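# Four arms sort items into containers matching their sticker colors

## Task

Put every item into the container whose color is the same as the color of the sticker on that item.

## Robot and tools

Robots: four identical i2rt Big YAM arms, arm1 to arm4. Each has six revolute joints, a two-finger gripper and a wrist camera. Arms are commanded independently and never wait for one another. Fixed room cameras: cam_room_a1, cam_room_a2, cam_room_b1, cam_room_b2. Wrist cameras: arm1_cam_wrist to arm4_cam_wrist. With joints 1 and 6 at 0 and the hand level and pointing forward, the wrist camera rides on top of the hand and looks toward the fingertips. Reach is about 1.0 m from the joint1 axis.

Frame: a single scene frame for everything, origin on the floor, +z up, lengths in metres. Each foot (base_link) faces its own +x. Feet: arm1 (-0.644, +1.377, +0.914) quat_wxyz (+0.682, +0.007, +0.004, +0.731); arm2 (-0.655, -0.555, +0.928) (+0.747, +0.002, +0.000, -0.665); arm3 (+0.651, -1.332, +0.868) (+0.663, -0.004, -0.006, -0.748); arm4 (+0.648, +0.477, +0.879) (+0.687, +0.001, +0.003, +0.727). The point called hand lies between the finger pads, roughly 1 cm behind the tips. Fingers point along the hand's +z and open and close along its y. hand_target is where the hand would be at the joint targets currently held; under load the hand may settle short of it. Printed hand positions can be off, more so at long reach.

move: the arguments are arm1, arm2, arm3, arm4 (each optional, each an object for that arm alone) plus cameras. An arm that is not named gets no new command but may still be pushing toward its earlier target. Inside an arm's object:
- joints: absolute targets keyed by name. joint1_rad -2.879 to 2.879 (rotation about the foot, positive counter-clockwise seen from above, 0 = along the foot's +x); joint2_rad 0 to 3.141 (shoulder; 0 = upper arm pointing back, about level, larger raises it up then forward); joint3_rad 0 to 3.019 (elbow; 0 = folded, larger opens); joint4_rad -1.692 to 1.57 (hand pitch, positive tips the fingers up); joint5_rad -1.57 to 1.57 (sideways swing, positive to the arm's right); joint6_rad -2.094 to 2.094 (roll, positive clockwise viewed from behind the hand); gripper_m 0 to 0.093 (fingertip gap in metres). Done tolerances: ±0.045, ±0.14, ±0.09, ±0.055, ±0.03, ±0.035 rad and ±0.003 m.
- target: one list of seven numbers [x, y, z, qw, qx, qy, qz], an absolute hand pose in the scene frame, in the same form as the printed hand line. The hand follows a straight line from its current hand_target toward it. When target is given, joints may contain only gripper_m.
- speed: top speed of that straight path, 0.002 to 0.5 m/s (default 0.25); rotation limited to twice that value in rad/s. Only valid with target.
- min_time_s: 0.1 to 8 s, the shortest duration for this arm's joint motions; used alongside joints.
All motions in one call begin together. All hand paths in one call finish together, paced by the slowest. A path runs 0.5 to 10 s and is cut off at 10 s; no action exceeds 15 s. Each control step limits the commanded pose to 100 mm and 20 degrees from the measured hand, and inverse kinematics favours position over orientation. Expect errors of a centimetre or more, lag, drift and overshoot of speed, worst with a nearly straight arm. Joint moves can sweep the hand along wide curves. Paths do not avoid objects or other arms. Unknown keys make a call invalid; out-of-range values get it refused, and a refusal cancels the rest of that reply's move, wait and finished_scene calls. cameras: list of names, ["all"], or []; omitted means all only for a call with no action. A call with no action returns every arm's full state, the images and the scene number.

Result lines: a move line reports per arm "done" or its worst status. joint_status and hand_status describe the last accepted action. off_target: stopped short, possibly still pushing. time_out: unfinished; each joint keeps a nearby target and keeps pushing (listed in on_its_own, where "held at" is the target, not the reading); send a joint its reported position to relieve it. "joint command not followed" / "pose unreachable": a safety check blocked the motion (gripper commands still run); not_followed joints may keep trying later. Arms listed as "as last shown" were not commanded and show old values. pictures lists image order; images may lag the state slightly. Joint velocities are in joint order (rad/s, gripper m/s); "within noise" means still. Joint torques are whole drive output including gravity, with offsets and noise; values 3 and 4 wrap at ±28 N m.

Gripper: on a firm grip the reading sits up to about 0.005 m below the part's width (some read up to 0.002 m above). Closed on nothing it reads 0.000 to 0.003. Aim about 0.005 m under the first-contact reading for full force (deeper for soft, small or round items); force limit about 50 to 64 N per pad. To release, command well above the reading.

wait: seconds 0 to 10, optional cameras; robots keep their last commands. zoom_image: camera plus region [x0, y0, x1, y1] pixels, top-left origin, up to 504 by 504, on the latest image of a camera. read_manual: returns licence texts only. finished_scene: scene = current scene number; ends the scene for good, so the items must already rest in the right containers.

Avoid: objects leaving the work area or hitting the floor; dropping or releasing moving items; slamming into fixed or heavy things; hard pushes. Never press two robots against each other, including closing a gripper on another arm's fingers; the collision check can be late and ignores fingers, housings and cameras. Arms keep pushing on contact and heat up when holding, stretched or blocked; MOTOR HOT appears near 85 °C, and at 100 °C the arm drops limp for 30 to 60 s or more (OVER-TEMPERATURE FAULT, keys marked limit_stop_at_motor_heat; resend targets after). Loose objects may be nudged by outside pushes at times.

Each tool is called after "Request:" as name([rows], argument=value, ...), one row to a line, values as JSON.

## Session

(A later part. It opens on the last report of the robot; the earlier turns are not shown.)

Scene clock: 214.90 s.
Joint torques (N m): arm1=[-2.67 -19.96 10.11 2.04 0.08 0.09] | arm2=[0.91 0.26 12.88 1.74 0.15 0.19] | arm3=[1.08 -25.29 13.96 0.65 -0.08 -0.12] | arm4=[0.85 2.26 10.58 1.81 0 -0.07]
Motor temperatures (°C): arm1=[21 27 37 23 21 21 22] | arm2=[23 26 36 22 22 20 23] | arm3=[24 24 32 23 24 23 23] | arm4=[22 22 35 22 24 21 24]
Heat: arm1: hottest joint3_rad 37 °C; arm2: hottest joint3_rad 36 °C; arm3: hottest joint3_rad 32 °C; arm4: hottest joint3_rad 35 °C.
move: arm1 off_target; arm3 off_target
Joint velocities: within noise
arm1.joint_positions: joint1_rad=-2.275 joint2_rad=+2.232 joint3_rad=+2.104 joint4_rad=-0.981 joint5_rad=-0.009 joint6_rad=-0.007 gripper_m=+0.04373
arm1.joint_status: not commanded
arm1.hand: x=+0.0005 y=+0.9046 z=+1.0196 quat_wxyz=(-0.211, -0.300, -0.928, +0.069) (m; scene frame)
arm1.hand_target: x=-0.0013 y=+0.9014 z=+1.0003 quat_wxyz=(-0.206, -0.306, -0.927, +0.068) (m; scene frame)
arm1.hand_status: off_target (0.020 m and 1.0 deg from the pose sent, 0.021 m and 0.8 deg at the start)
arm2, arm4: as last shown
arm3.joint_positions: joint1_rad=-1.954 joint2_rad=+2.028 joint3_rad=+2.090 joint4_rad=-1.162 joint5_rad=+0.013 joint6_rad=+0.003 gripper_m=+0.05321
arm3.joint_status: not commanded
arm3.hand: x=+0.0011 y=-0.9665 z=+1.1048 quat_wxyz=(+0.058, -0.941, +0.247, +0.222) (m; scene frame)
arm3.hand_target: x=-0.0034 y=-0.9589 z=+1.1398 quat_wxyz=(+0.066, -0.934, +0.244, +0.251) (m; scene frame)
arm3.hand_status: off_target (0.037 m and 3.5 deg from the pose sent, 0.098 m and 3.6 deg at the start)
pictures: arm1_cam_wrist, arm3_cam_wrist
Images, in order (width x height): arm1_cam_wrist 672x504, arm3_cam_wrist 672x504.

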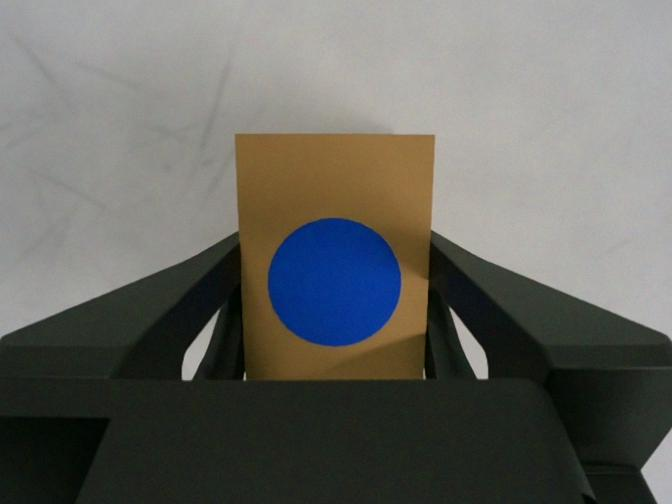

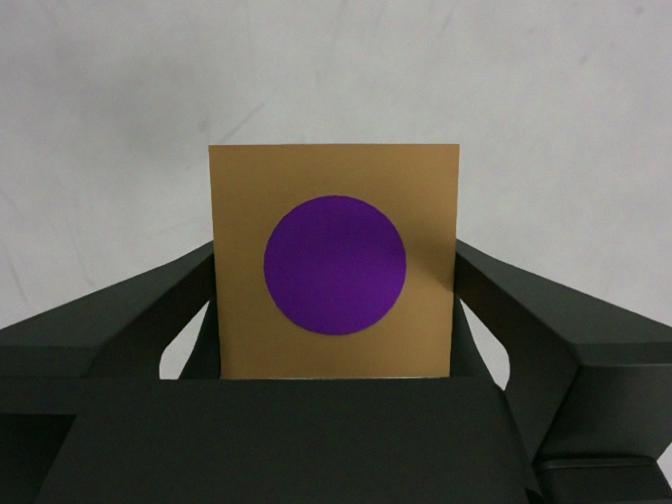

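Request:
move(arm1={"target":[-0.001,0.902,1.012,0.2100,0.3050,0.9265,-0.0690],"speed":0.06}, arm3={"target":[0.31,-1.135,1.15,0.0655,-0.9345,0.2443,0.2504],"speed":0.22})

Request:
move(arm1={"joints":{"gripper_m":0.093}}, arm3={"joints":{"joint2_rad":0.65,"joint3_rad":1.43,"joint4_rad":-1.4,"joint5_rad":0,"joint6_rad":0},"min_time_s":2}, cameras=["arm1_cam_wrist"])

Request:
move(arm1={"target":[-0.012,0.909,1.12,0.2100,0.3050,0.9265,-0.0690],"speed":0.12}, arm3={"joints":{"joint1_rad":1.78},"min_time_s":4}, arm4={"target":[0.32,0.69,1.15,0.0810,-0.9173,0.3024,0.2458],"speed":0.12}, cameras=["arm1_cam_wrist"])

Scene clock: 226.30 s.
Joint torques (N m): arm1=[-2.73 -20.6 10.67 1.57 0.03 0.12] | arm2=[0.91 0.15 12.88 1.76 0.15 0.18] | arm3=[0.85 -6.95 9.32 0.92 -0.06 -0.11] | arm4=[1.14 2.2 10.66 1.87 -0.03 -0.05]
Motor temperatures (°C): arm1=[21 28 35 23 21 21 22] | arm2=[23 26 36 22 22 20 23] | arm3=[24 26 31 23 24 23 24] | arm4=[22 22 35 22 24 21 24]
Heat: arm1: hottest joint3_rad 35 °C; arm2: hottest joint3_rad 36 °C; arm3: hottest joint3_rad 31 °C; arm4: hottest joint3_rad 35 °C.
move: arm1 done; arm3 done
Joint velocities: within noise
arm1.joint_positions: joint1_rad=-2.275 joint2_rad=+2.232 joint3_rad=+2.104 joint4_rad=-0.981 joint5_rad=-0.009 joint6_rad=-0.007 gripper_m=+0.04373
arm1.joint_status: not commanded
arm1.hand: x=+0.0005 y=+0.9046 z=+1.0196 quat_wxyz=(-0.211, -0.300, -0.928, +0.069) (m; scene frame)
arm1.hand_target: x=-0.0010 y=+0.9021 z=+1.0121 quat_wxyz=(-0.210, -0.305, -0.926, +0.069) (m; scene frame)
arm1.hand_status: done (0.008 m and 0.6 deg from the pose sent, 0.008 m and 0.6 deg at the start)
arm2, arm4: as last shown
arm3.joint_positions: joint1_rad=-1.954 joint2_rad=+1.023 joint3_rad=+1.053 joint4_rad=-1.062 joint5_rad=+0.013 joint6_rad=+0.003 gripper_m=+0.05321
arm3.joint_status: not commanded
arm3.hand: x=+0.3092 y=-1.1360 z=+1.1524 quat_wxyz=(+0.066, -0.933, +0.245, +0.254) (m; scene frame)
arm3.hand_target: x=+0.3100 y=-1.1350 z=+1.1500 quat_wxyz=(+0.066, -0.935, +0.244, +0.250) (m; scene frame)
arm3.hand_status: done (0.003 m and 0.5 deg from the pose sent, 0.355 m and 3.5 deg at the start)
pictures: none

Scene clock: 228.80 s.
Joint torques (N m): arm1=[-2.37 -21.48 11.33 1.57 0.04 0.13] | arm2=[0.91 0.26 12.89 1.76 0.15 0.19] | arm3=[1.08 1.38 11.54 1.42 -0.09 -0.08] | arm4=[1.2 2.55 10.51 1.95 0 -0.08]
Motor temperatures (°C): arm1=[21 28 35 23 21 21 22] | arm2=[23 26 36 22 22 20 23] | arm3=[24 26 31 23 24 23 24] | arm4=[22 22 35 22 24 21 24]
Heat: arm1: hottest joint3_rad 35 °C; arm2: hottest joint3_rad 36 °C; arm3: hottest joint3_rad 31 °C; arm4: hottest joint3_rad 35 °C.
move: arm1 done; arm3 done
Joint velocities: within noise
arm1.joint_positions: joint1_rad=-2.275 joint2_rad=+2.232 joint3_rad=+2.095 joint4_rad=-0.981 joint5_rad=-0.009 joint6_rad=-0.007 gripper_m=+0.09297
arm1.joint_status: all done
arm1.hand: x=-0.0016 y=+0.9061 z=+1.0151 quat_wxyz=(-0.207, -0.300, -0.929, +0.068) (m; scene frame)
arm1.hand_target: x=-0.0009 y=+0.9021 z=+1.0123 quat_wxyz=(-0.210, -0.305, -0.926, +0.069) (m; scene frame)
arm1.hand_status: not commanded
arm2: as last shown
arm3.joint_positions: joint1_rad=-1.954 joint2_rad=+0.647 joint3_rad=+1.386 joint4_rad=-1.397 joint5_rad=+0.002 joint6_rad=+0.003 gripper_m=+0.05321
arm3.joint_status: all done
arm3.hand: x=+0.4414 y=-1.2081 z=+1.3843 quat_wxyz=(+0.105, -0.870, +0.229, +0.425) (m; scene frame)
arm3.hand_target: x=+0.4454 y=-1.2095 z=+1.4039 quat_wxyz=(+0.109, -0.862, +0.227, +0.441) (m; scene frame)
arm3.hand_status: not commanded
arm4.joint_positions: joint1_rad=+0.927 joint2_rad=+0.639 joint3_rad=+1.384 joint4_rad=-1.419 joint5_rad=+0.002 joint6_rad=+0.013 gripper_m=+0.09398
arm4.joint_status: not commanded
arm4.hand: x=+0.4570 y=+0.6087 z=+1.3949 quat_wxyz=(-0.122, +0.860, -0.268, -0.418) (m; scene frame)
arm4.hand_target: x=+0.4548 y=+0.6091 z=+1.4180 quat_wxyz=(-0.130, +0.851, -0.257, -0.440) (m; scene frame)
arm4.hand_status: not commanded
pictures: arm1_cam_wrist
Images, in order (width x height): arm1_cam_wrist 672x504.

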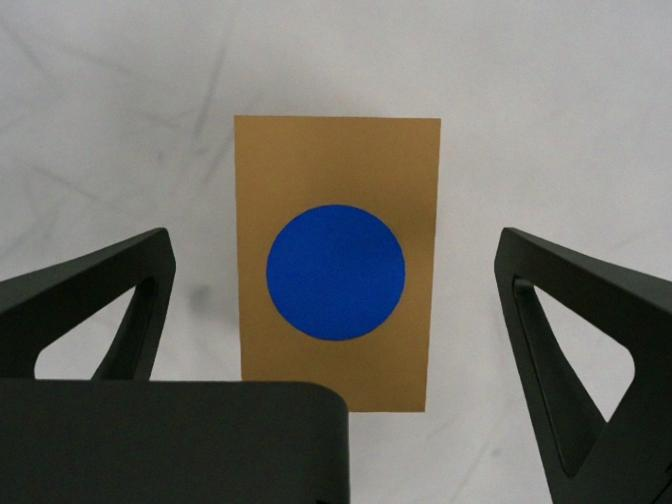

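Scene clock: 233.13 s.
Joint torques (N m): arm1=[-2.32 -23.18 17.22 0.57 -0.01 0.06] | arm2=[0.91 0.21 12.86 1.74 0.16 0.19] | arm3=[2.08 1.44 11.49 1.44 0.04 -0.08] | arm4=[1.73 -6.18 9.22 1.28 0.22 0.19]
Motor temperatures (°C): arm1=[21 28 36 23 21 21 22] | arm2=[23 25 36 22 22 20 23] | arm3=[24 25 32 23 24 23 24] | arm4=[22 22 35 22 24 21 24]
Heat: arm1: hottest joint3_rad 36 °C; arm2: hottest joint3_rad 36 °C; arm3: hottest joint3_rad 32 °C; arm4: hottest joint3_rad 35 °C.
move: arm1 off_target; arm3 done; arm4 done
Joint velocities: within noise
arm1.joint_positions: joint1_rad=-2.275 joint2_rad=+2.191 joint3_rad=+2.184 joint4_rad=-1.184 joint5_rad=-0.009 joint6_rad=-0.007 gripper_m=+0.09297
arm1.joint_status: not commanded
arm1.hand: x=-0.0199 y=+0.9201 z=+1.0689 quat_wxyz=(-0.173, -0.303, -0.936, +0.057) (m; scene frame)
arm1.hand_target: x=-0.0142 y=+0.9108 z=+1.1196 quat_wxyz=(-0.210, -0.305, -0.926, +0.069) (m; scene frame)
arm1.hand_status: off_target (0.053 m and 4.6 deg from the pose sent, 0.106 m and 0.7 deg at the start)
arm2: as last shown
arm3.joint_positions: joint1_rad=+1.769 joint2_rad=+0.647 joint3_rad=+1.386 joint4_rad=-1.397 joint5_rad=-0.001 joint6_rad=+0.003 gripper_m=+0.05321
arm3.joint_status: all done
arm3.hand: x=+0.8888 y=-1.3064 z=+1.3862 quat_wxyz=(-0.441, +0.037, -0.897, -0.012) (m; scene frame)
arm3.hand_target: x=+0.8843 y=-1.3039 z=+1.4057 quat_wxyz=(-0.457, +0.042, -0.888, -0.014) (m; scene frame)
arm3.hand_status: not commanded
arm4.joint_positions: joint1_rad=+0.957 joint2_rad=+1.028 joint3_rad=+1.015 joint4_rad=-1.053 joint5_rad=+0.045 joint6_rad=+0.059 gripper_m=+0.09398
arm4.joint_status: not commanded
arm4.hand: x=+0.3259 y=+0.6893 z=+1.1478 quat_wxyz=(-0.080, +0.920, -0.299, -0.238) (m; scene frame)
arm4.hand_target: x=+0.3201 y=+0.6900 z=+1.1500 quat_wxyz=(-0.081, +0.917, -0.302, -0.246) (m; scene frame)
arm4.hand_status: done (0.006 m and 1.0 deg from the pose sent, 0.292 m and 21.7 deg at the start)
pictures: arm1_cam_wrist
Images, in order (width x height): arm1_cam_wrist 672x504.

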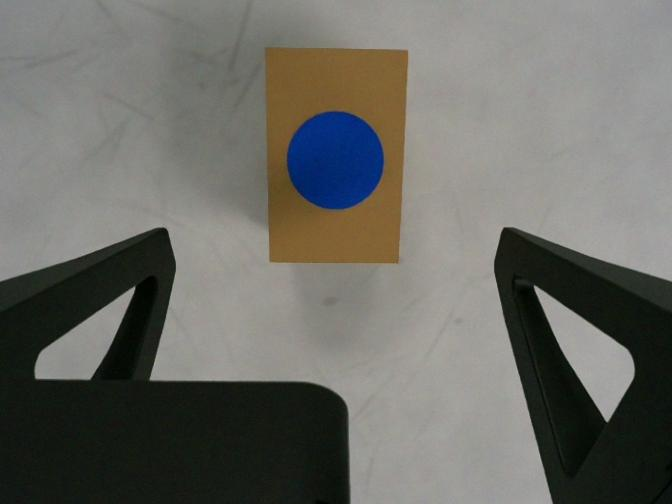

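Request:
move(arm1={"target":[-0.339,1.151,1.13,0.2055,0.3058,0.9272,-0.0678],"speed":0.25}, arm3={"target":[1.17,-1.27,0.98,0.2587,-0.0253,0.9656,0.0068],"speed":0.25}, cameras=["arm3_cam_wrist"])

Request:
move(arm1={"joints":{"joint2_rad":0.65,"joint3_rad":1.43,"joint4_rad":-1.4},"min_time_s":2.5}, arm4={"target":[0.045,0.883,1.15,0.0810,-0.9173,0.3024,0.2458],"speed":0.2}, cameras=["arm4_cam_wrist","arm3_cam_wrist"])

Scene clock: 243.73 s.
Joint torques (N m): arm1=[-2.84 -3.6 11.36 0.81 -0.02 0.07] | arm2=[0.85 0.32 12.85 1.74 0.15 0.19] | arm3=[2.02 -14.97 12.16 1.48 0.04 0.03] | arm4=[1.38 -6.71 9.11 1.46 0.24 0.12]
Motor temperatures (°C): arm1=[21 29 36 23 21 21 22] | arm2=[23 25 36 22 22 20 23] | arm3=[24 25 32 23 24 23 24] | arm4=[22 22 35 22 24 21 24]
Heat: arm1: hottest joint3_rad 36 °C; arm2: hottest joint3_rad 36 °C; arm3: hottest joint3_rad 32 °C; arm4: hottest joint3_rad 35 °C.
move: arm1 done; arm3 off_target
Joint velocities: within noise
arm1.joint_positions: joint1_rad=-2.275 joint2_rad=+1.041 joint3_rad=+0.915 joint4_rad=-0.987 joint5_rad=-0.009 joint6_rad=-0.007 gripper_m=+0.09297
arm1.joint_status: not commanded
arm1.hand: x=-0.3357 y=+1.1535 z=+1.1297 quat_wxyz=(-0.209, -0.300, -0.928, +0.069) (m; scene frame)
arm1.hand_target: x=-0.3390 y=+1.1511 z=+1.1299 quat_wxyz=(-0.205, -0.306, -0.927, +0.068) (m; scene frame)
arm1.hand_status: done (0.004 m and 0.8 deg from the pose sent, 0.399 m and 4.1 deg at the start)
arm2.joint_positions: joint1_rad=+0.921 joint2_rad=+0.649 joint3_rad=+1.388 joint4_rad=-1.385 joint5_rad=+0.003 joint6_rad=-0.008 gripper_m=+0.09292
arm2.joint_status: not commanded
arm2.hand: x=-0.4485 y=-0.6806 z=+1.4495 quat_wxyz=(-0.430, -0.234, -0.864, +0.119) (m; scene frame)
arm2.hand_target: x=-0.4543 y=-0.6773 z=+1.4662 quat_wxyz=(-0.441, -0.237, -0.857, +0.120) (m; scene frame)
arm2.hand_status: not commanded
arm3.joint_positions: joint1_rad=+1.801 joint2_rad=+1.514 joint3_rad=+0.943 joint4_rad=-0.558 joint5_rad=+0.023 joint6_rad=+0.061 gripper_m=+0.05321
arm3.joint_status: not commanded
arm3.hand: x=+1.1440 y=-1.2808 z=+0.9493 quat_wxyz=(-0.220, +0.023, -0.975, -0.001) (m; scene frame)
arm3.hand_target: x=+1.1680 y=-1.2700 z=+0.9808 quat_wxyz=(-0.259, +0.025, -0.966, -0.007) (m; scene frame)
arm3.hand_status: off_target (0.042 m and 4.7 deg from the pose sent, 0.495 m and 22.4 deg at the start)
arm4: as last shown
pictures: arm3_cam_wrist
Images, in order (width x height): arm3_cam_wrist 672x504.

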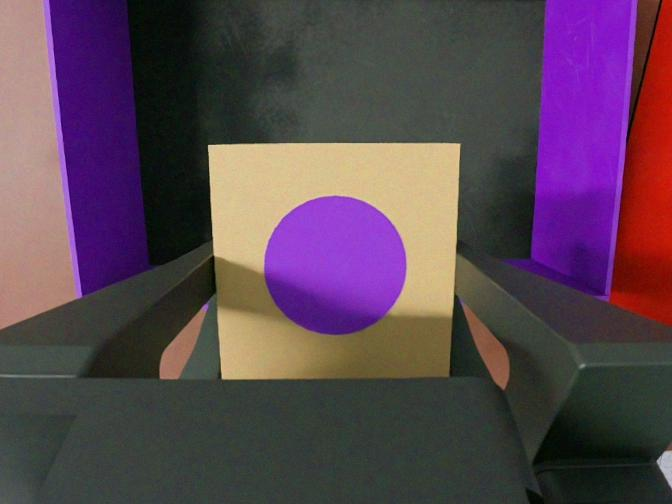

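Scene clock: 246.63 s.
Joint torques (N m): arm1=[-2.9 3.19 13.44 1.11 -0.04 0.01] | arm2=[0.91 0.32 12.86 1.74 0.16 0.19] | arm3=[2.2 -15.03 12.14 1.5 0.03 0.02] | arm4=[0.38 -21.13 12.94 0.51 -0.02 -0.04]
Motor temperatures (°C): arm1=[21 28 37 23 21 21 22] | arm2=[23 25 36 22 22 20 23] | arm3=[24 25 33 23 24 23 24] | arm4=[22 22 36 22 24 21 24]
Heat: arm1: hottest joint3_rad 37 °C; arm2: hottest joint3_rad 36 °C; arm3: hottest joint3_rad 33 °C; arm4: hottest joint3_rad 36 °C.
move: arm1 done; arm4 off_target
Joint velocities: within noise
arm1.joint_positions: joint1_rad=-2.275 joint2_rad=+0.648 joint3_rad=+1.385 joint4_rad=-1.389 joint5_rad=-0.009 joint6_rad=-0.007 gripper_m=+0.09297
arm1.joint_status: all done
arm1.hand: x=-0.4412 y=+1.2339 z=+1.4299 quat_wxyz=(-0.415, -0.275, -0.856, +0.137) (m; scene frame)
arm1.hand_target: x=-0.4470 y=+1.2355 z=+1.4490 quat_wxyz=(-0.428, -0.277, -0.848, +0.143) (m; scene frame)
arm1.hand_status: not commanded
arm2, arm3: as last shown
arm4.joint_positions: joint1_rad=+0.940 joint2_rad=+1.921 joint3_rad=+1.949 joint4_rad=-1.103 joint5_rad=+0.036 joint6_rad=+0.057 gripper_m=+0.09398
arm4.joint_status: not commanded
arm4.hand: x=+0.0522 y=+0.8726 z=+1.1363 quat_wxyz=(-0.077, +0.920, -0.306, -0.235) (m; scene frame)
arm4.hand_target: x=+0.0458 y=+0.8825 z=+1.1499 quat_wxyz=(-0.081, +0.917, -0.302, -0.246) (m; scene frame)
arm4.hand_status: off_target (0.019 m and 1.4 deg from the pose sent, 0.341 m and 1.0 deg at the start)
pictures: arm3_cam_wrist, arm4_cam_wrist
Images, in order (width x height): arm3_cam_wrist 672x504, arm4_cam_wrist 672x504.

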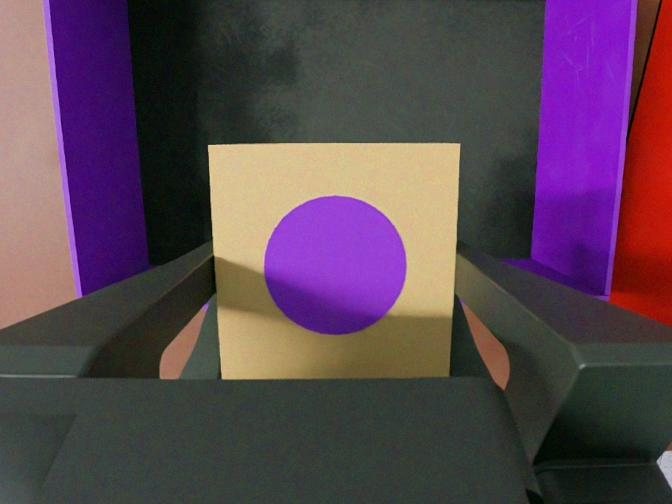

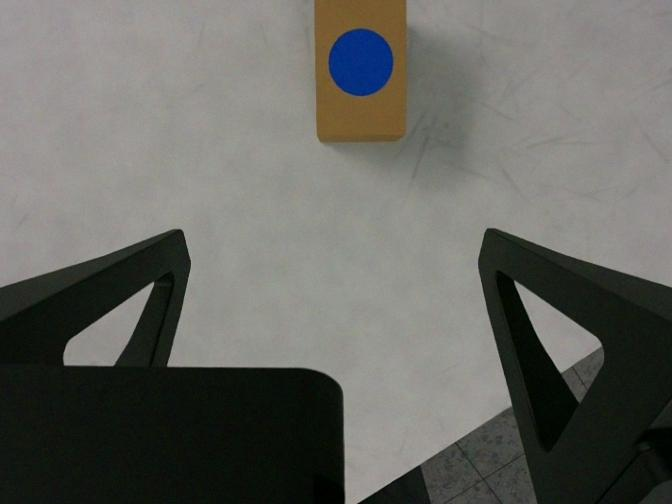

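Request:
move(arm3={"target":[1.203,-1.257,0.87,0.2587,-0.0253,0.9656,0.0068],"speed":0.12}, arm4={"target":[0.012,0.925,1.088,0.0810,-0.9173,0.3024,0.2458],"speed":0.1}, cameras=["arm4_cam_wrist","arm3_cam_wrist"])

Scene clock: 259.03 s.
Joint torques (N m): arm1=[-2.96 3.37 13.5 1.29 -0.03 0.05] | arm2=[0.97 0.26 12.88 1.73 0.16 0.19] | arm3=[2.08 -16.21 9.68 1.59 0.18 0.02] | arm4=[0.62 -22.65 12.94 1.29 -0.04 -0.09]
Motor temperatures (°C): arm1=[21 27 38 23 21 21 22] | arm2=[23 25 36 22 22 20 23] | arm3=[24 25 33 23 24 23 24] | arm4=[22 24 38 22 24 21 24]
Heat: arm1: hottest joint3_rad 38 °C; arm2: hottest joint3_rad 36 °C; arm3: hottest joint3_rad 33 °C; arm4: hottest joint3_rad 38 °C.
move: arm3 off_target; arm4 off_target
Joint velocities: within noise
arm1, arm2: as last shown
arm3.joint_positions: joint1_rad=+1.824 joint2_rad=+1.768 joint3_rad=+0.943 joint4_rad=-0.279 joint5_rad=+0.031 joint6_rad=+0.081 gripper_m=+0.05321
arm3.joint_status: not commanded
arm3.hand: x=+1.1807 y=-1.2674 z=+0.8538 quat_wxyz=(-0.232, +0.023, -0.972, -0.003) (m; scene frame)
arm3.hand_target: x=+1.2019 y=-1.2570 z=+0.8707 quat_wxyz=(-0.259, +0.025, -0.966, -0.007) (m; scene frame)
arm3.hand_status: off_target (0.029 m and 3.2 deg from the pose sent, 0.102 m and 4.7 deg at the start)
arm4.joint_positions: joint1_rad=+0.914 joint2_rad=+2.071 joint3_rad=+2.040 joint4_rad=-1.059 joint5_rad=+0.024 joint6_rad=+0.037 gripper_m=+0.09398
arm4.joint_status: not commanded
arm4.hand: x=+0.0248 y=+0.9110 z=+1.0791 quat_wxyz=(-0.075, +0.921, -0.308, -0.227) (m; scene frame)
arm4.hand_target: x=+0.0132 y=+0.9244 z=+1.0882 quat_wxyz=(-0.081, +0.917, -0.303, -0.246) (m; scene frame)
arm4.hand_status: off_target (0.021 m and 2.4 deg from the pose sent, 0.082 m and 1.4 deg at the start)
pictures: arm3_cam_wrist, arm4_cam_wrist
Images, in order (width x height): arm3_cam_wrist 672x504, arm4_cam_wrist 672x504.

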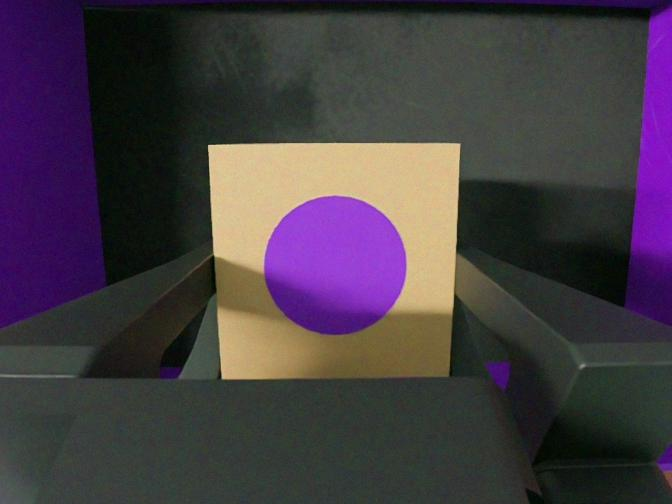

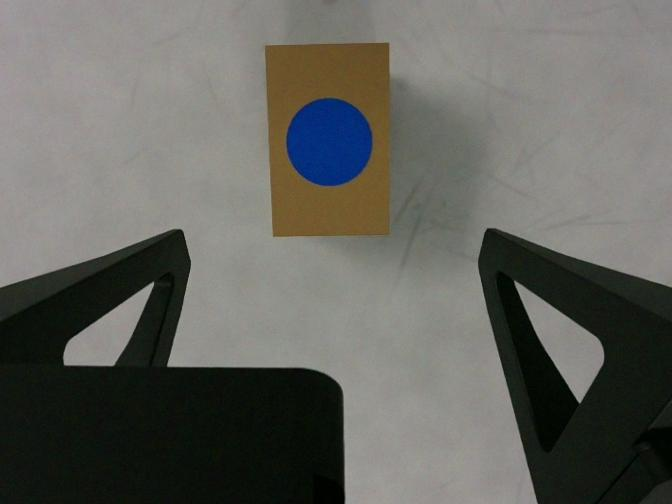

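Request:
move(arm3={"target":[1.203,-1.257,0.81,0.2587,-0.0253,0.9656,0.0068],"speed":0.1}, arm4={"target":[-0.012,0.943,1.042,0.0810,-0.9173,0.3024,0.2458],"speed":0.08}, cameras=["arm4_cam_wrist","arm3_cam_wrist"])

Scene clock: 269.37 s.
Joint torques (N m): arm1=[-2.43 3.08 13.34 1.17 -0.08 0.03] | arm2=[0.97 0.21 12.88 1.74 0.16 0.19] | arm3=[2.2 -16.44 6.93 1.65 0.17 0.02] | arm4=[0.21 -24 12.88 1.29 -0.04 -0.09]
Motor temperatures (°C): arm1=[21 26 38 23 21 21 22] | arm2=[23 25 36 22 22 20 23] | arm3=[24 25 33 23 24 23 24] | arm4=[22 25 38 22 24 21 24]
Heat: arm1: hottest joint3_rad 38 °C; arm2: hottest joint3_rad 36 °C; arm3: hottest joint3_rad 33 °C; arm4: hottest joint3_rad 38 °C.
move: arm3 off_target; arm4 off_target
Joint velocities: within noise
arm1, arm2: as last shown
arm3.joint_positions: joint1_rad=+1.824 joint2_rad=+1.895 joint3_rad=+0.943 joint4_rad=-0.123 joint5_rad=+0.033 joint6_rad=+0.082 gripper_m=+0.05321
arm3.joint_status: not commanded
arm3.hand: x=+1.1935 y=-1.2661 z=+0.8058 quat_wxyz=(-0.246, +0.022, -0.969, -0.004) (m; scene frame)
arm3.hand_target: x=+1.2028 y=-1.2570 z=+0.8103 quat_wxyz=(-0.259, +0.025, -0.966, -0.007) (m; scene frame)
arm3.hand_status: off_target (0.014 m and 1.6 deg from the pose sent, 0.050 m and 3.2 deg at the start)
arm4.joint_positions: joint1_rad=+0.914 joint2_rad=+2.183 joint3_rad=+2.104 joint4_rad=-1.014 joint5_rad=+0.023 joint6_rad=+0.036 gripper_m=+0.09398
arm4.joint_status: not commanded
arm4.hand: x=-0.0003 y=+0.9280 z=+1.0319 quat_wxyz=(-0.074, +0.922, -0.307, -0.226) (m; scene frame)
arm4.hand_target: x=-0.0108 y=+0.9422 z=+1.0421 quat_wxyz=(-0.081, +0.917, -0.302, -0.246) (m; scene frame)
arm4.hand_status: off_target (0.022 m and 2.5 deg from the pose sent, 0.061 m and 2.4 deg at the start)
pictures: arm3_cam_wrist, arm4_cam_wrist
Images, in order (width x height): arm3_cam_wrist 672x504, arm4_cam_wrist 672x504.

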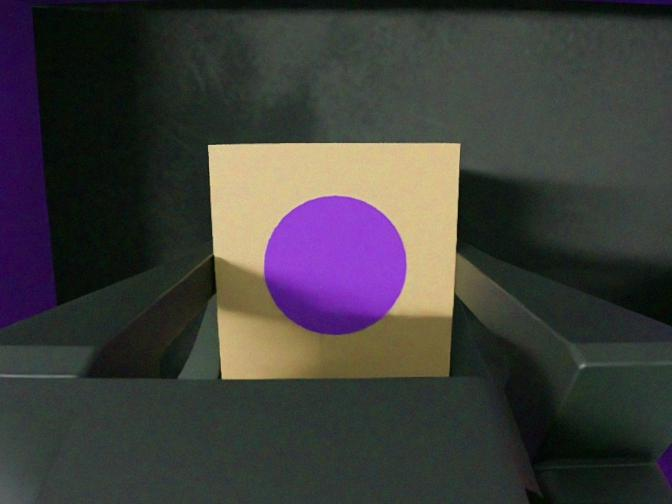

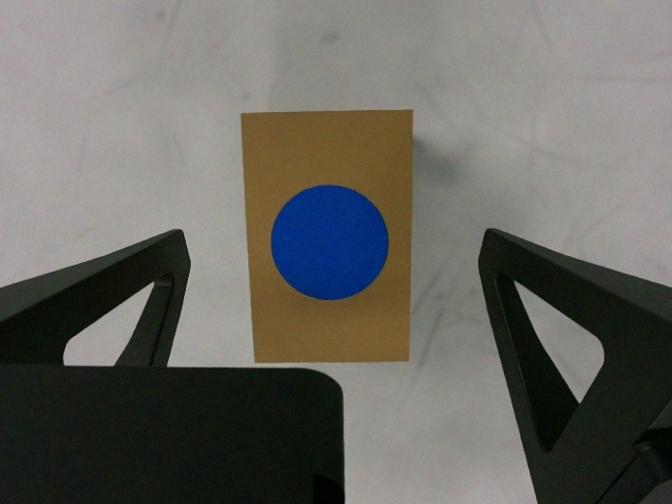

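Request:
move(arm3={"target":[1.200,-1.257,0.78,0.2587,-0.0253,0.9656,0.0068],"speed":0.08}, arm4={"target":[-0.012,0.942,1.031,0.0810,-0.9173,0.3024,0.2458],"speed":0.06}, cameras=["arm4_cam_wrist","arm3_cam_wrist"])

Request:
move(arm3={"target":[1.200,-1.257,0.765,0.2587,-0.0253,0.9656,0.0068],"speed":0.06}, arm4={"joints":{"gripper_m":0.032}}, cameras=["arm4_cam_wrist","arm3_cam_wrist"])

Scene clock: 276.00 s.
Joint torques (N m): arm1=[-2.78 2.9 13.27 1.37 -0.06 0.03] | arm2=[0.97 0.15 12.85 1.72 0.16 0.18] | arm3=[1.96 -17.08 5.55 1.69 0.18 0.02] | arm4=[0.21 -23.94 11.11 1.37 -0.06 -0.11]
Motor temperatures (°C): arm1=[21 26 38 23 21 21 22] | arm2=[23 25 37 22 22 20 23] | arm3=[24 25 32 23 24 23 24] | arm4=[22 26 40 22 24 21 24]
Heat: arm1: hottest joint3_rad 38 °C; arm2: hottest joint3_rad 37 °C; arm3: hottest joint3_rad 32 °C; arm4: hottest joint3_rad 40 °C.
move: arm3 done; arm4 off_target
Joint velocities: within noise
arm1, arm2: as last shown
arm3.joint_positions: joint1_rad=+1.826 joint2_rad=+1.963 joint3_rad=+0.943 joint4_rad=-0.045 joint5_rad=+0.033 joint6_rad=+0.083 gripper_m=+0.05321
arm3.joint_status: not commanded
arm3.hand: x=+1.1966 y=-1.2652 z=+0.7794 quat_wxyz=(-0.251, +0.022, -0.968, -0.005) (m; scene frame)
arm3.hand_target: x=+1.1999 y=-1.2569 z=+0.7801 quat_wxyz=(-0.259, +0.025, -0.966, -0.007) (m; scene frame)
arm3.hand_status: done (0.009 m and 1.0 deg from the pose sent, 0.028 m and 1.6 deg at the start)
arm4.joint_positions: joint1_rad=+0.914 joint2_rad=+2.183 joint3_rad=+2.104 joint4_rad=-0.990 joint5_rad=+0.023 joint6_rad=+0.036 gripper_m=+0.09398
arm4.joint_status: not commanded
arm4.hand: x=-0.0047 y=+0.9310 z=+1.0347 quat_wxyz=(-0.078, +0.919, -0.306, -0.237) (m; scene frame)
arm4.hand_target: x=-0.0114 y=+0.9416 z=+1.0309 quat_wxyz=(-0.081, +0.917, -0.302, -0.246) (m; scene frame)
arm4.hand_status: off_target (0.014 m and 1.2 deg from the pose sent, 0.018 m and 2.5 deg at the start)
pictures: arm3_cam_wrist, arm4_cam_wrist
Images, in order (width x height): arm3_cam_wrist 672x504, arm4_cam_wrist 672x504.

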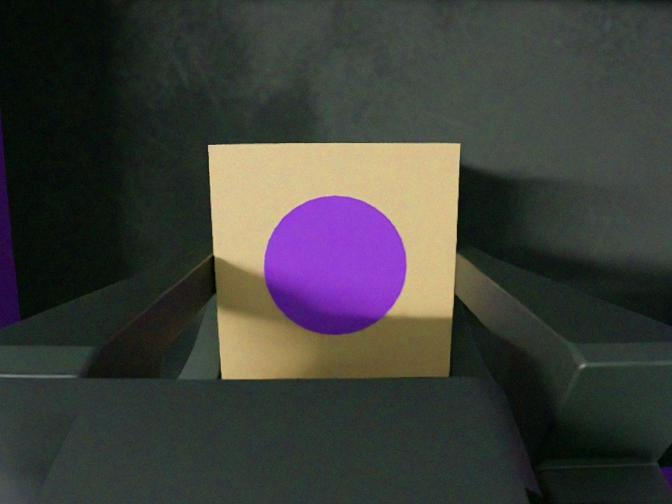

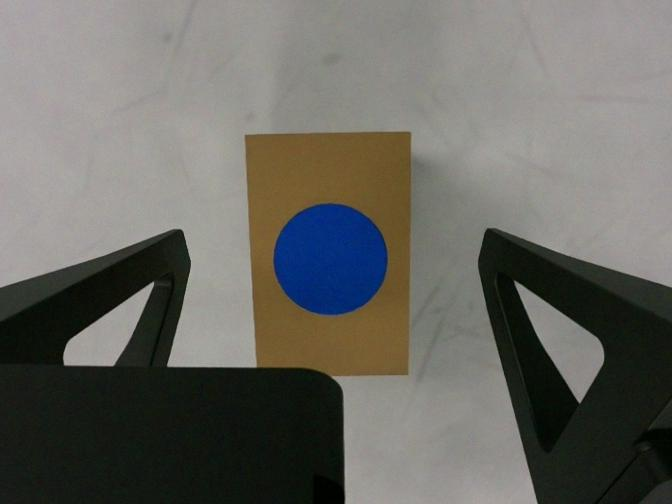

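Scene clock: 277.03 s.
Joint torques (N m): arm1=[-3.08 2.9 13.68 1.16 -0.07 0.05] | arm2=[0.91 0.26 12.88 1.74 0.15 0.19] | arm3=[2.08 -16.85 5.35 1.7 0.18 0.02] | arm4=[0.85 -23.53 11.17 1.4 -0.04 -0.09]
Motor temperatures (°C): arm1=[21 26 39 23 21 21 22] | arm2=[23 25 37 22 22 20 23] | arm3=[24 25 32 23 24 23 24] | arm4=[22 26 40 22 24 21 24]
Heat: arm1: hottest joint3_rad 39 °C; arm2: hottest joint3_rad 37 °C; arm3: hottest joint3_rad 32 °C; arm4: hottest joint3_rad 40 °C.
move: arm3 done; arm4 off_target
Joint velocities: within noise
arm1, arm2: as last shown
arm3.joint_positions: joint1_rad=+1.826 joint2_rad=+1.997 joint3_rad=+0.943 joint4_rad=-0.008 joint5_rad=+0.034 joint6_rad=+0.084 gripper_m=+0.05321
arm3.joint_status: not commanded
arm3.hand: x=+1.1969 y=-1.2654 z=+0.7660 quat_wxyz=(-0.252, +0.022, -0.967, -0.005) (m; scene frame)
arm3.hand_target: x=+1.2000 y=-1.2571 z=+0.7652 quat_wxyz=(-0.259, +0.025, -0.966, -0.007) (m; scene frame)
arm3.hand_status: done (0.009 m and 0.9 deg from the pose sent, 0.017 m and 1.0 deg at the start)
arm4.joint_positions: joint1_rad=+0.914 joint2_rad=+2.183 joint3_rad=+2.104 joint4_rad=-0.990 joint5_rad=+0.023 joint6_rad=+0.035 gripper_m=+0.04439
arm4.joint_status: gripper_m off_target (ended at +0.04442, target +0.03200)
arm4.hand: x=-0.0048 y=+0.9310 z=+1.0347 quat_wxyz=(-0.078, +0.919, -0.306, -0.237) (m; scene frame)
arm4.hand_target: x=-0.0115 y=+0.9416 z=+1.0310 quat_wxyz=(-0.081, +0.917, -0.302, -0.246) (m; scene frame)
arm4.hand_status: not commanded
pictures: arm3_cam_wrist, arm4_cam_wrist
Images, in order (width x height): arm3_cam_wrist 672x504, arm4_cam_wrist 672x504.

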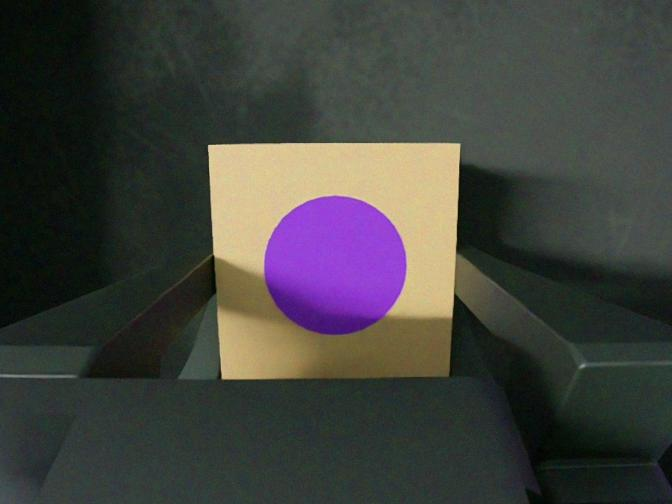

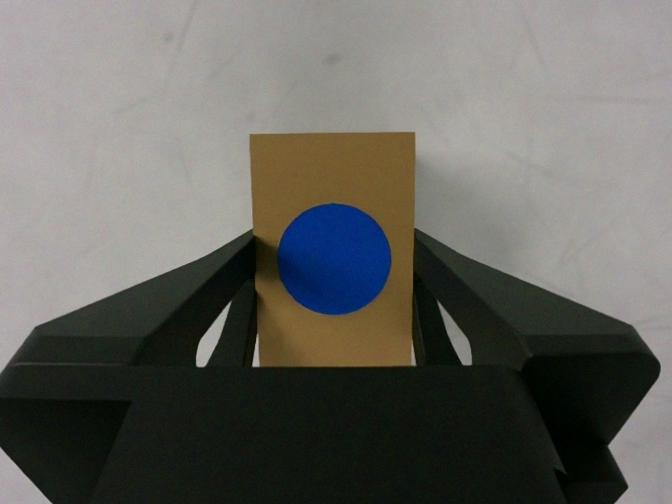

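Request:
move(arm3={"target":[1.200,-1.257,0.752,0.2587,-0.0253,0.9656,0.0068],"speed":0.06}, arm4={"joints":{"gripper_m":0.07}}, cameras=["arm3_cam_wrist"])

Request:
move(arm4={"target":[-0.011,0.9405,1.014,0.0810,-0.9173,0.3024,0.2458],"speed":0.06}, cameras=["arm4_cam_wrist"])

Scene clock: 285.77 s.
Joint torques (N m): arm1=[-2.37 3.49 13.31 1.29 -0.06 0.03] | arm2=[1.03 0.21 12.89 1.74 0.15 0.19] | arm3=[2.14 -14.86 5.49 1.57 0.15 0.03] | arm4=[0.21 -24.29 11.07 1.26 0 -0.07]
Motor temperatures (°C): arm1=[21 26 39 23 21 21 22] | arm2=[23 25 37 22 22 20 23] | arm3=[24 25 31 23 24 23 24] | arm4=[22 27 41 22 24 21 25]
Heat: arm1: hottest joint3_rad 39 °C; arm2: hottest joint3_rad 37 °C; arm3: hottest joint3_rad 31 °C; arm4: hottest joint3_rad 41 °C.
move: arm3 off_target; arm4 done
Joint velocities: within noise
arm1, arm2: as last shown
arm3.joint_positions: joint1_rad=+1.827 joint2_rad=+2.006 joint3_rad=+0.943 joint4_rad=+0.027 joint5_rad=+0.035 joint6_rad=+0.084 gripper_m=+0.05321
arm3.joint_status: not commanded
arm3.hand: x=+1.2023 y=-1.2646 z=+0.7655 quat_wxyz=(-0.265, +0.022, -0.964, -0.006) (m; scene frame)
arm3.hand_target: x=+1.1996 y=-1.2571 z=+0.7524 quat_wxyz=(-0.259, +0.025, -0.966, -0.007) (m; scene frame)
arm3.hand_status: off_target (0.016 m and 0.9 deg from the pose sent, 0.017 m and 0.9 deg at the start)
arm4.joint_positions: joint1_rad=+0.914 joint2_rad=+2.183 joint3_rad=+2.104 joint4_rad=-0.990 joint5_rad=+0.023 joint6_rad=+0.035 gripper_m=+0.06991
arm4.joint_status: all done
arm4.hand: x=-0.0048 y=+0.9310 z=+1.0347 quat_wxyz=(-0.078, +0.919, -0.306, -0.237) (m; scene frame)
arm4.hand_target: x=-0.0115 y=+0.9416 z=+1.0310 quat_wxyz=(-0.081, +0.917, -0.302, -0.246) (m; scene frame)
arm4.hand_status: not commanded
pictures: arm3_cam_wrist
Images, in order (width x height): arm3_cam_wrist 672x504.

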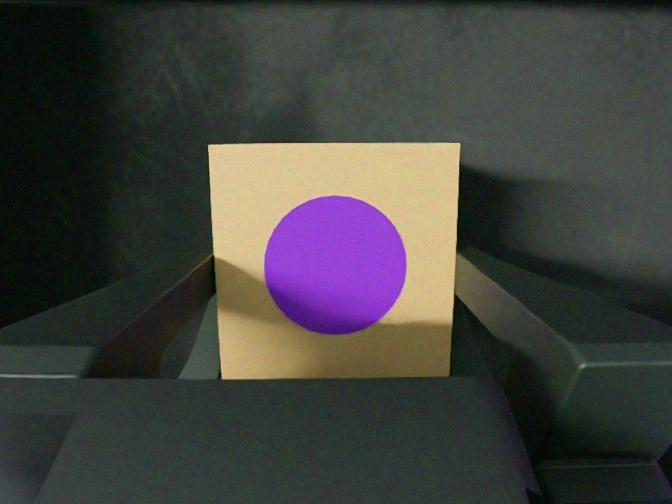

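Scene clock: 286.73 s.
Joint torques (N m): arm1=[-3.43 2.67 13.48 1.31 -0.05 0.05] | arm2=[0.85 0.21 12.82 1.73 0.15 0.19] | arm3=[2.02 -15.03 5.46 1.52 0.16 0.03] | arm4=[0.56 -23.71 9.11 1.61 -0.01 -0.08]
Motor temperatures (°C): arm1=[21 26 39 23 21 21 22] | arm2=[23 25 37 22 22 20 23] | arm3=[24 25 31 23 24 23 24] | arm4=[22 27 41 22 24 21 25]
Heat: arm1: hottest joint3_rad 39 °C; arm2: hottest joint3_rad 37 °C; arm3: hottest joint3_rad 31 °C; arm4: hottest joint3_rad 41 °C.
move: arm4 off_target
Joint velocities: within noise
arm1, arm2, arm3: as last shown
arm4.joint_positions: joint1_rad=+0.914 joint2_rad=+2.183 joint3_rad=+2.089 joint4_rad=-0.948 joint5_rad=+0.023 joint6_rad=+0.035 gripper_m=+0.06991
arm4.joint_status: not commanded
arm4.hand: x=-0.0092 y=+0.9340 z=+1.0322 quat_wxyz=(-0.081, +0.915, -0.305, -0.250) (m; scene frame)
arm4.hand_target: x=-0.0105 y=+0.9401 z=+1.0141 quat_wxyz=(-0.081, +0.917, -0.302, -0.246) (m; scene frame)
arm4.hand_status: off_target (0.019 m and 0.6 deg from the pose sent, 0.024 m and 1.1 deg at the start)
pictures: arm4_cam_wrist
Images, in order (width x height): arm4_cam_wrist 672x504.

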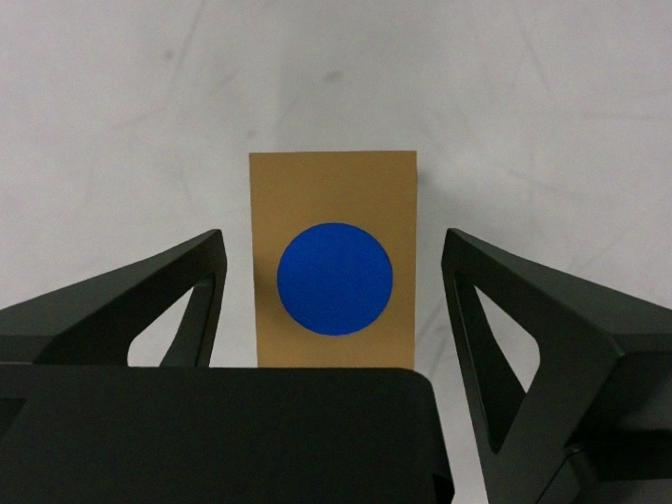

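Request:
move(arm3={"target":[1.203,-1.257,0.764,0.2650,-0.0230,0.9640,0.0060],"speed":0.06}, arm4={"target":[-0.001,0.934,1.0,0.0757,-0.9215,0.3038,0.2297],"speed":0.06}, cameras=["arm4_cam_wrist"])

Request:
move(arm3={"joints":{"gripper_m":0.093}}, arm4={"target":[-0.001,0.934,0.99,0.0757,-0.9215,0.3038,0.2297],"speed":0.06}, cameras=["arm3_cam_wrist","arm4_cam_wrist"])

Scene clock: 293.57 s.
Joint torques (N m): arm1=[-2.67 2.84 13.53 1.14 -0.07 0.04] | arm2=[0.85 0.21 12.89 1.73 0.16 0.18] | arm3=[2.2 -17.08 5.49 1.02 0.19 0.02] | arm4=[0.56 -24.7 8.99 1.22 -0.06 -0.1]
Motor temperatures (°C): arm1=[21 25 39 23 21 21 22] | arm2=[23 25 37 22 22 20 23] | arm3=[24 25 30 23 24 23 25] | arm4=[22 27 41 22 24 21 25]
Heat: arm1: hottest joint3_rad 39 °C; arm2: hottest joint3_rad 37 °C; arm3: hottest joint3_rad 30 °C; arm4: hottest joint3_rad 41 °C.
move: arm3 done; arm4 off_target
Joint velocities: within noise
arm1: as last shown
arm2.joint_positions: joint1_rad=+0.921 joint2_rad=+0.649 joint3_rad=+1.388 joint4_rad=-1.385 joint5_rad=+0.003 joint6_rad=-0.008 gripper_m=+0.09292
arm2.joint_status: not commanded
arm2.hand: x=-0.4485 y=-0.6806 z=+1.4495 quat_wxyz=(-0.430, -0.234, -0.864, +0.119) (m; scene frame)
arm2.hand_target: x=-0.4543 y=-0.6773 z=+1.4662 quat_wxyz=(-0.441, -0.237, -0.857, +0.120) (m; scene frame)
arm2.hand_status: not commanded
arm3.joint_positions: joint1_rad=+1.827 joint2_rad=+2.006 joint3_rad=+0.943 joint4_rad=+0.027 joint5_rad=+0.038 joint6_rad=+0.088 gripper_m=+0.05321
arm3.joint_status: not commanded
arm3.hand: x=+1.2023 y=-1.2647 z=+0.7656 quat_wxyz=(-0.265, +0.020, -0.964, -0.005) (m; scene frame)
arm3.hand_target: x=+1.2030 y=-1.2570 z=+0.7641 quat_wxyz=(-0.265, +0.023, -0.964, -0.006) (m; scene frame)
arm3.hand_status: done (0.008 m and 0.4 deg from the pose sent, 0.008 m and 0.2 deg at the start)
arm4.joint_positions: joint1_rad=+0.914 joint2_rad=+2.183 joint3_rad=+2.048 joint4_rad=-0.945 joint5_rad=+0.022 joint6_rad=+0.035 gripper_m=+0.06991
arm4.joint_status: not commanded
arm4.hand: x=-0.0011 y=+0.9281 z=+1.0121 quat_wxyz=(-0.076, +0.920, -0.306, -0.232) (m; scene frame)
arm4.hand_target: x=-0.0008 y=+0.9338 z=+1.0000 quat_wxyz=(-0.076, +0.921, -0.304, -0.230) (m; scene frame)
arm4.hand_status: off_target (0.013 m and 0.4 deg from the pose sent, 0.033 m and 2.5 deg at the start)
pictures: arm4_cam_wrist
Images, in order (width x height): arm4_cam_wrist 672x504.

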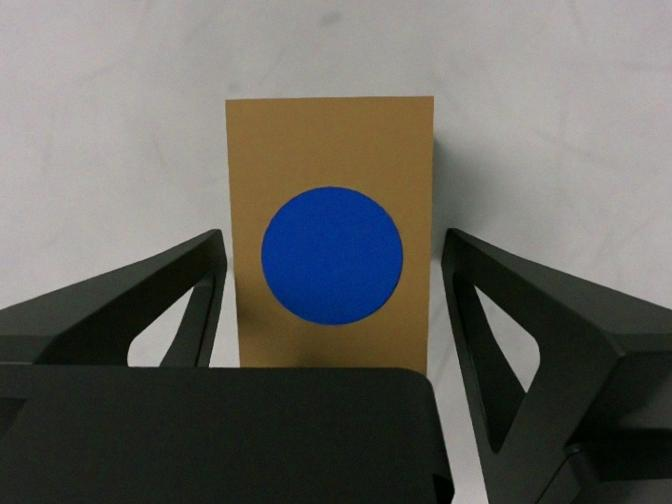

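Scene clock: 294.53 s.
Joint torques (N m): arm1=[-2.14 3.43 13.45 1.31 -0.03 0.1] | arm2=[0.91 0.21 12.88 1.74 0.15 0.19] | arm3=[2.08 -17.14 5.45 1.01 0.15 0.02] | arm4=[0.26 -23.77 8.14 1.39 -0.01 -0.05]
Motor temperatures (°C): arm1=[21 25 39 23 21 21 22] | arm2=[23 25 37 22 22 20 23] | arm3=[24 25 30 23 24 23 24] | arm4=[22 27 41 22 24 21 25]
Heat: arm1: hottest joint3_rad 39 °C; arm2: hottest joint3_rad 37 °C; arm3: hottest joint3_rad 30 °C; arm4: hottest joint3_rad 41 °C.
move: arm3 done; arm4 off_target
Joint velocities: within noise
arm1.joint_positions: joint1_rad=-2.275 joint2_rad=+0.648 joint3_rad=+1.385 joint4_rad=-1.389 joint5_rad=-0.009 joint6_rad=-0.007 gripper_m=+0.09297
arm1.joint_status: not commanded
arm1.hand: x=-0.4412 y=+1.2339 z=+1.4299 quat_wxyz=(-0.415, -0.275, -0.856, +0.137) (m; scene frame)
arm1.hand_target: x=-0.4470 y=+1.2355 z=+1.4490 quat_wxyz=(-0.428, -0.277, -0.848, +0.143) (m; scene frame)
arm1.hand_status: not commanded
arm2: as last shown
arm3.joint_positions: joint1_rad=+1.827 joint2_rad=+2.006 joint3_rad=+0.943 joint4_rad=+0.027 joint5_rad=+0.039 joint6_rad=+0.088 gripper_m=+0.09295
arm3.joint_status: all done
arm3.hand: x=+1.2023 y=-1.2649 z=+0.7656 quat_wxyz=(-0.265, +0.020, -0.964, -0.004) (m; scene frame)
arm3.hand_target: x=+1.2030 y=-1.2571 z=+0.7641 quat_wxyz=(-0.265, +0.023, -0.964, -0.006) (m; scene frame)
arm3.hand_status: not commanded
arm4.joint_positions: joint1_rad=+0.914 joint2_rad=+2.183 joint3_rad=+2.042 joint4_rad=-0.929 joint5_rad=+0.022 joint6_rad=+0.035 gripper_m=+0.06991
arm4.joint_status: not commanded
arm4.hand: x=-0.0027 y=+0.9292 z=+1.0110 quat_wxyz=(-0.077, +0.919, -0.306, -0.237) (m; scene frame)
arm4.hand_target: x=-0.0006 y=+0.9336 z=+0.9901 quat_wxyz=(-0.076, +0.922, -0.304, -0.230) (m; scene frame)
arm4.hand_status: off_target (0.022 m and 0.9 deg from the pose sent, 0.023 m and 0.4 deg at the start)
pictures: arm3_cam_wrist, arm4_cam_wrist
Images, in order (width x height): arm3_cam_wrist 672x504, arm4_cam_wrist 672x504.

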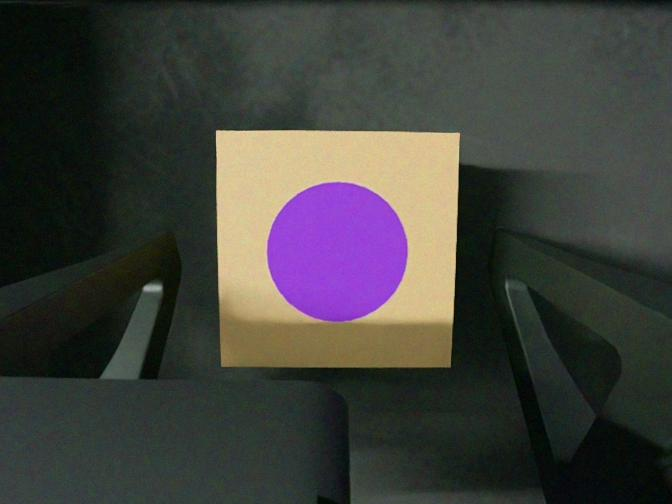

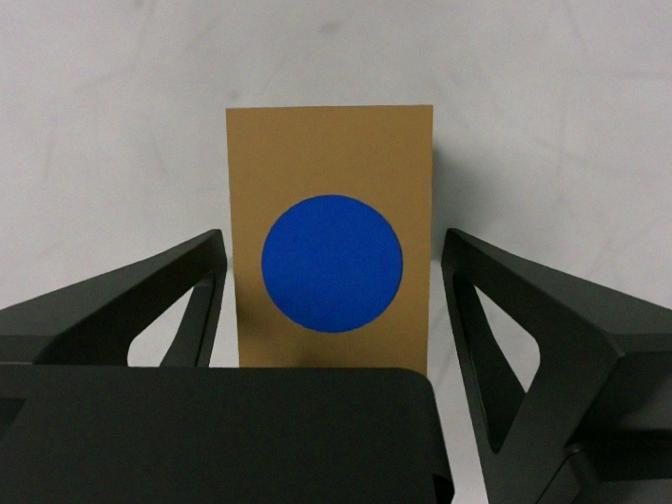

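Request:
move(arm3={"target":[1.13,-1.265,0.98,0.2587,-0.0253,0.9656,0.0068],"speed":0.15}, arm4={"target":[-0.001,0.934,1.01,0.0757,-0.9215,0.3038,0.2297],"speed":0.06}, cameras=["arm3_cam_wrist"])

Request:
move(arm4={"joints":{"gripper_m":0.033}}, cameras=["arm4_cam_wrist"])

Request:
move(arm4={"target":[0.005,0.925,1.13,0.0757,-0.9215,0.3038,0.2297],"speed":0.12}, cameras=["arm4_cam_wrist"])

Scene clock: 301.43 s.
Joint torques (N m): arm1=[-2.49 3.08 13.55 1.18 0 0.04] | arm2=[0.91 0.21 12.88 1.73 0.15 0.19] | arm3=[1.9 -12.04 9.83 0.66 -0.03 -0.03] | arm4=[0.09 -24.94 10.76 0.01 -0.02 -0.04]
Motor temperatures (°C): arm1=[21 25 39 23 21 21 22] | arm2=[23 25 37 22 22 20 23] | arm3=[24 25 30 23 24 23 24] | arm4=[22 28 40 22 24 21 25]
Heat: arm1: hottest joint3_rad 39 °C; arm2: hottest joint3_rad 37 °C; arm3: hottest joint3_rad 30 °C; arm4: hottest joint3_rad 40 °C.
move: arm3 off_target; arm4 done
Joint velocities: within noise
arm1, arm2: as last shown
arm3.joint_positions: joint1_rad=+1.827 joint2_rad=+1.407 joint3_rad=+0.873 joint4_rad=-0.529 joint5_rad=+0.039 joint6_rad=+0.088 gripper_m=+0.09295
arm3.joint_status: not commanded
arm3.hand: x=+1.1240 y=-1.2727 z=+0.9714 quat_wxyz=(-0.252, +0.020, -0.967, -0.003) (m; scene frame)
arm3.hand_target: x=+1.1297 y=-1.2651 z=+0.9799 quat_wxyz=(-0.259, +0.025, -0.966, -0.007) (m; scene frame)
arm3.hand_status: off_target (0.013 m and 1.1 deg from the pose sent, 0.226 m and 1.0 deg at the start)
arm4.joint_positions: joint1_rad=+0.914 joint2_rad=+2.183 joint3_rad=+2.042 joint4_rad=-0.931 joint5_rad=+0.022 joint6_rad=+0.029 gripper_m=+0.06991
arm4.joint_status: not commanded
arm4.hand: x=-0.0023 y=+0.9289 z=+1.0106 quat_wxyz=(-0.078, +0.920, -0.303, -0.236) (m; scene frame)
arm4.hand_target: x=-0.0010 y=+0.9339 z=+1.0100 quat_wxyz=(-0.076, +0.921, -0.304, -0.230) (m; scene frame)
arm4.hand_status: done (0.005 m and 0.7 deg from the pose sent, 0.005 m and 0.9 deg at the start)
pictures: arm3_cam_wrist
Images, in order (width x height): arm3_cam_wrist 672x504.

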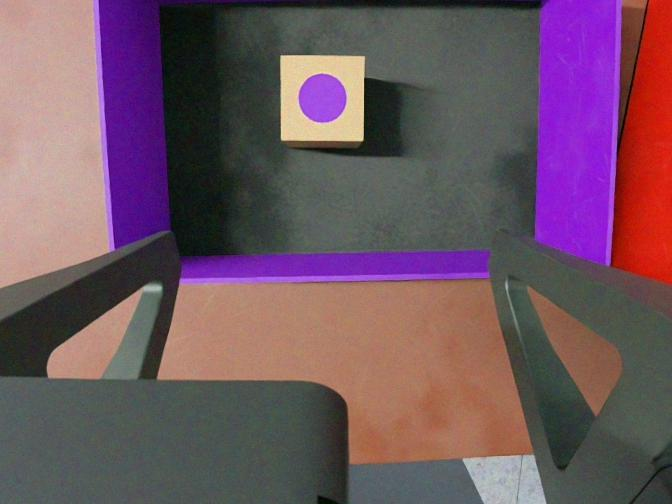

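Scene clock: 302.00 s.
Joint torques (N m): arm1=[-2.49 3.49 13.44 1.16 -0.07 0.03] | arm2=[0.97 0.26 12.85 1.73 0.16 0.19] | arm3=[2.08 -11.99 9.83 0.66 -0.03 -0.04] | arm4=[1.38 -24.94 10.71 0.23 -0.01 0]
Motor temperatures (°C): arm1=[21 25 39 23 21 21 22] | arm2=[23 25 37 22 22 20 23] | arm3=[24 25 30 23 24 23 24] | arm4=[22 28 40 22 24 21 25]
Heat: arm1: hottest joint3_rad 39 °C; arm2: hottest joint3_rad 37 °C; arm3: hottest joint3_rad 30 °C; arm4: hottest joint3_rad 40 °C.
move: arm4 off_target
Joint velocities: within noise
arm1, arm2, arm3: as last shown
arm4.joint_positions: joint1_rad=+0.904 joint2_rad=+2.182 joint3_rad=+2.042 joint4_rad=-0.934 joint5_rad=+0.021 joint6_rad=+0.028 gripper_m=+0.04412
arm4.joint_status: gripper_m off_target (ended at +0.04415, target +0.03300)
arm4.hand: x=+0.0025 y=+0.9343 z=+1.0104 quat_wxyz=(-0.078, +0.919, -0.307, -0.234) (m; scene frame)
arm4.hand_target: x=-0.0008 y=+0.9340 z=+1.0101 quat_wxyz=(-0.076, +0.921, -0.304, -0.230) (m; scene frame)
arm4.hand_status: not commanded
pictures: arm4_cam_wrist
Images, in order (width x height): arm4_cam_wrist 672x504.

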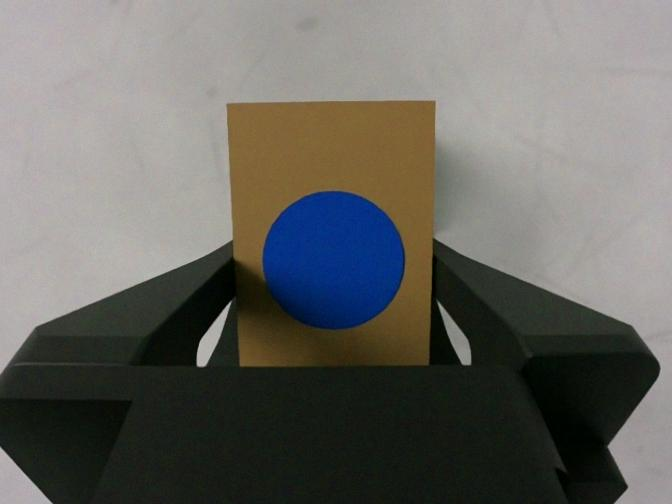

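Scene clock: 303.73 s.
Joint torques (N m): arm1=[-2.32 2.78 13.38 1.26 -0.02 0.06] | arm2=[0.85 0.26 12.88 1.74 0.15 0.19] | arm3=[1.9 -12.1 9.78 0.65 -0.03 -0.01] | arm4=[1.9 -27.46 12.55 0.35 0.11 0.07]
Motor temperatures (°C): arm1=[21 25 39 23 21 21 22] | arm2=[23 25 37 22 22 20 23] | arm3=[24 25 30 23 24 23 24] | arm4=[22 28 40 22 24 21 25]
Heat: arm1: hottest joint3_rad 39 °C; arm2: hottest joint3_rad 37 °C; arm3: hottest joint3_rad 30 °C; arm4: hottest joint3_rad 40 °C.
move: arm4 off_target
Joint velocities: within noise
arm1, arm2, arm3: as last shown
arm4.joint_positions: joint1_rad=+0.905 joint2_rad=+2.176 joint3_rad=+2.270 joint4_rad=-1.235 joint5_rad=+0.021 joint6_rad=+0.028 gripper_m=+0.04412
arm4.joint_status: not commanded
arm4.hand: x=+0.0142 y=+0.9259 z=+1.0940 quat_wxyz=(-0.069, +0.927, -0.309, -0.203) (m; scene frame)
arm4.hand_target: x=+0.0063 y=+0.9241 z=+1.1300 quat_wxyz=(-0.076, +0.921, -0.304, -0.230) (m; scene frame)
arm4.hand_status: off_target (0.037 m and 3.3 deg from the pose sent, 0.120 m and 0.7 deg at the start)
pictures: arm4_cam_wrist
Images, in order (width x height): arm4_cam_wrist 672x504.

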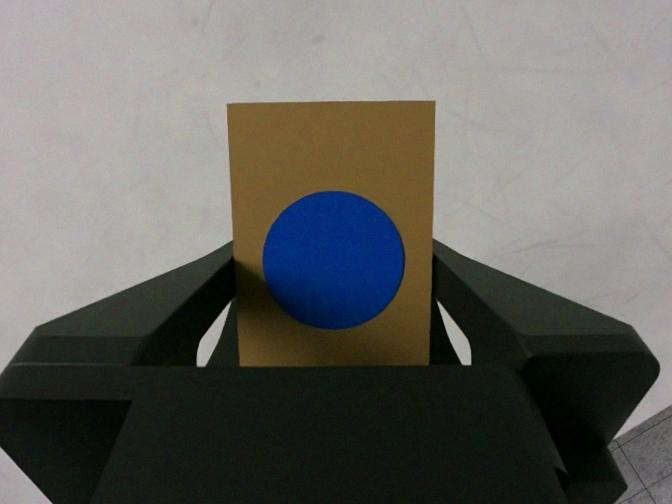

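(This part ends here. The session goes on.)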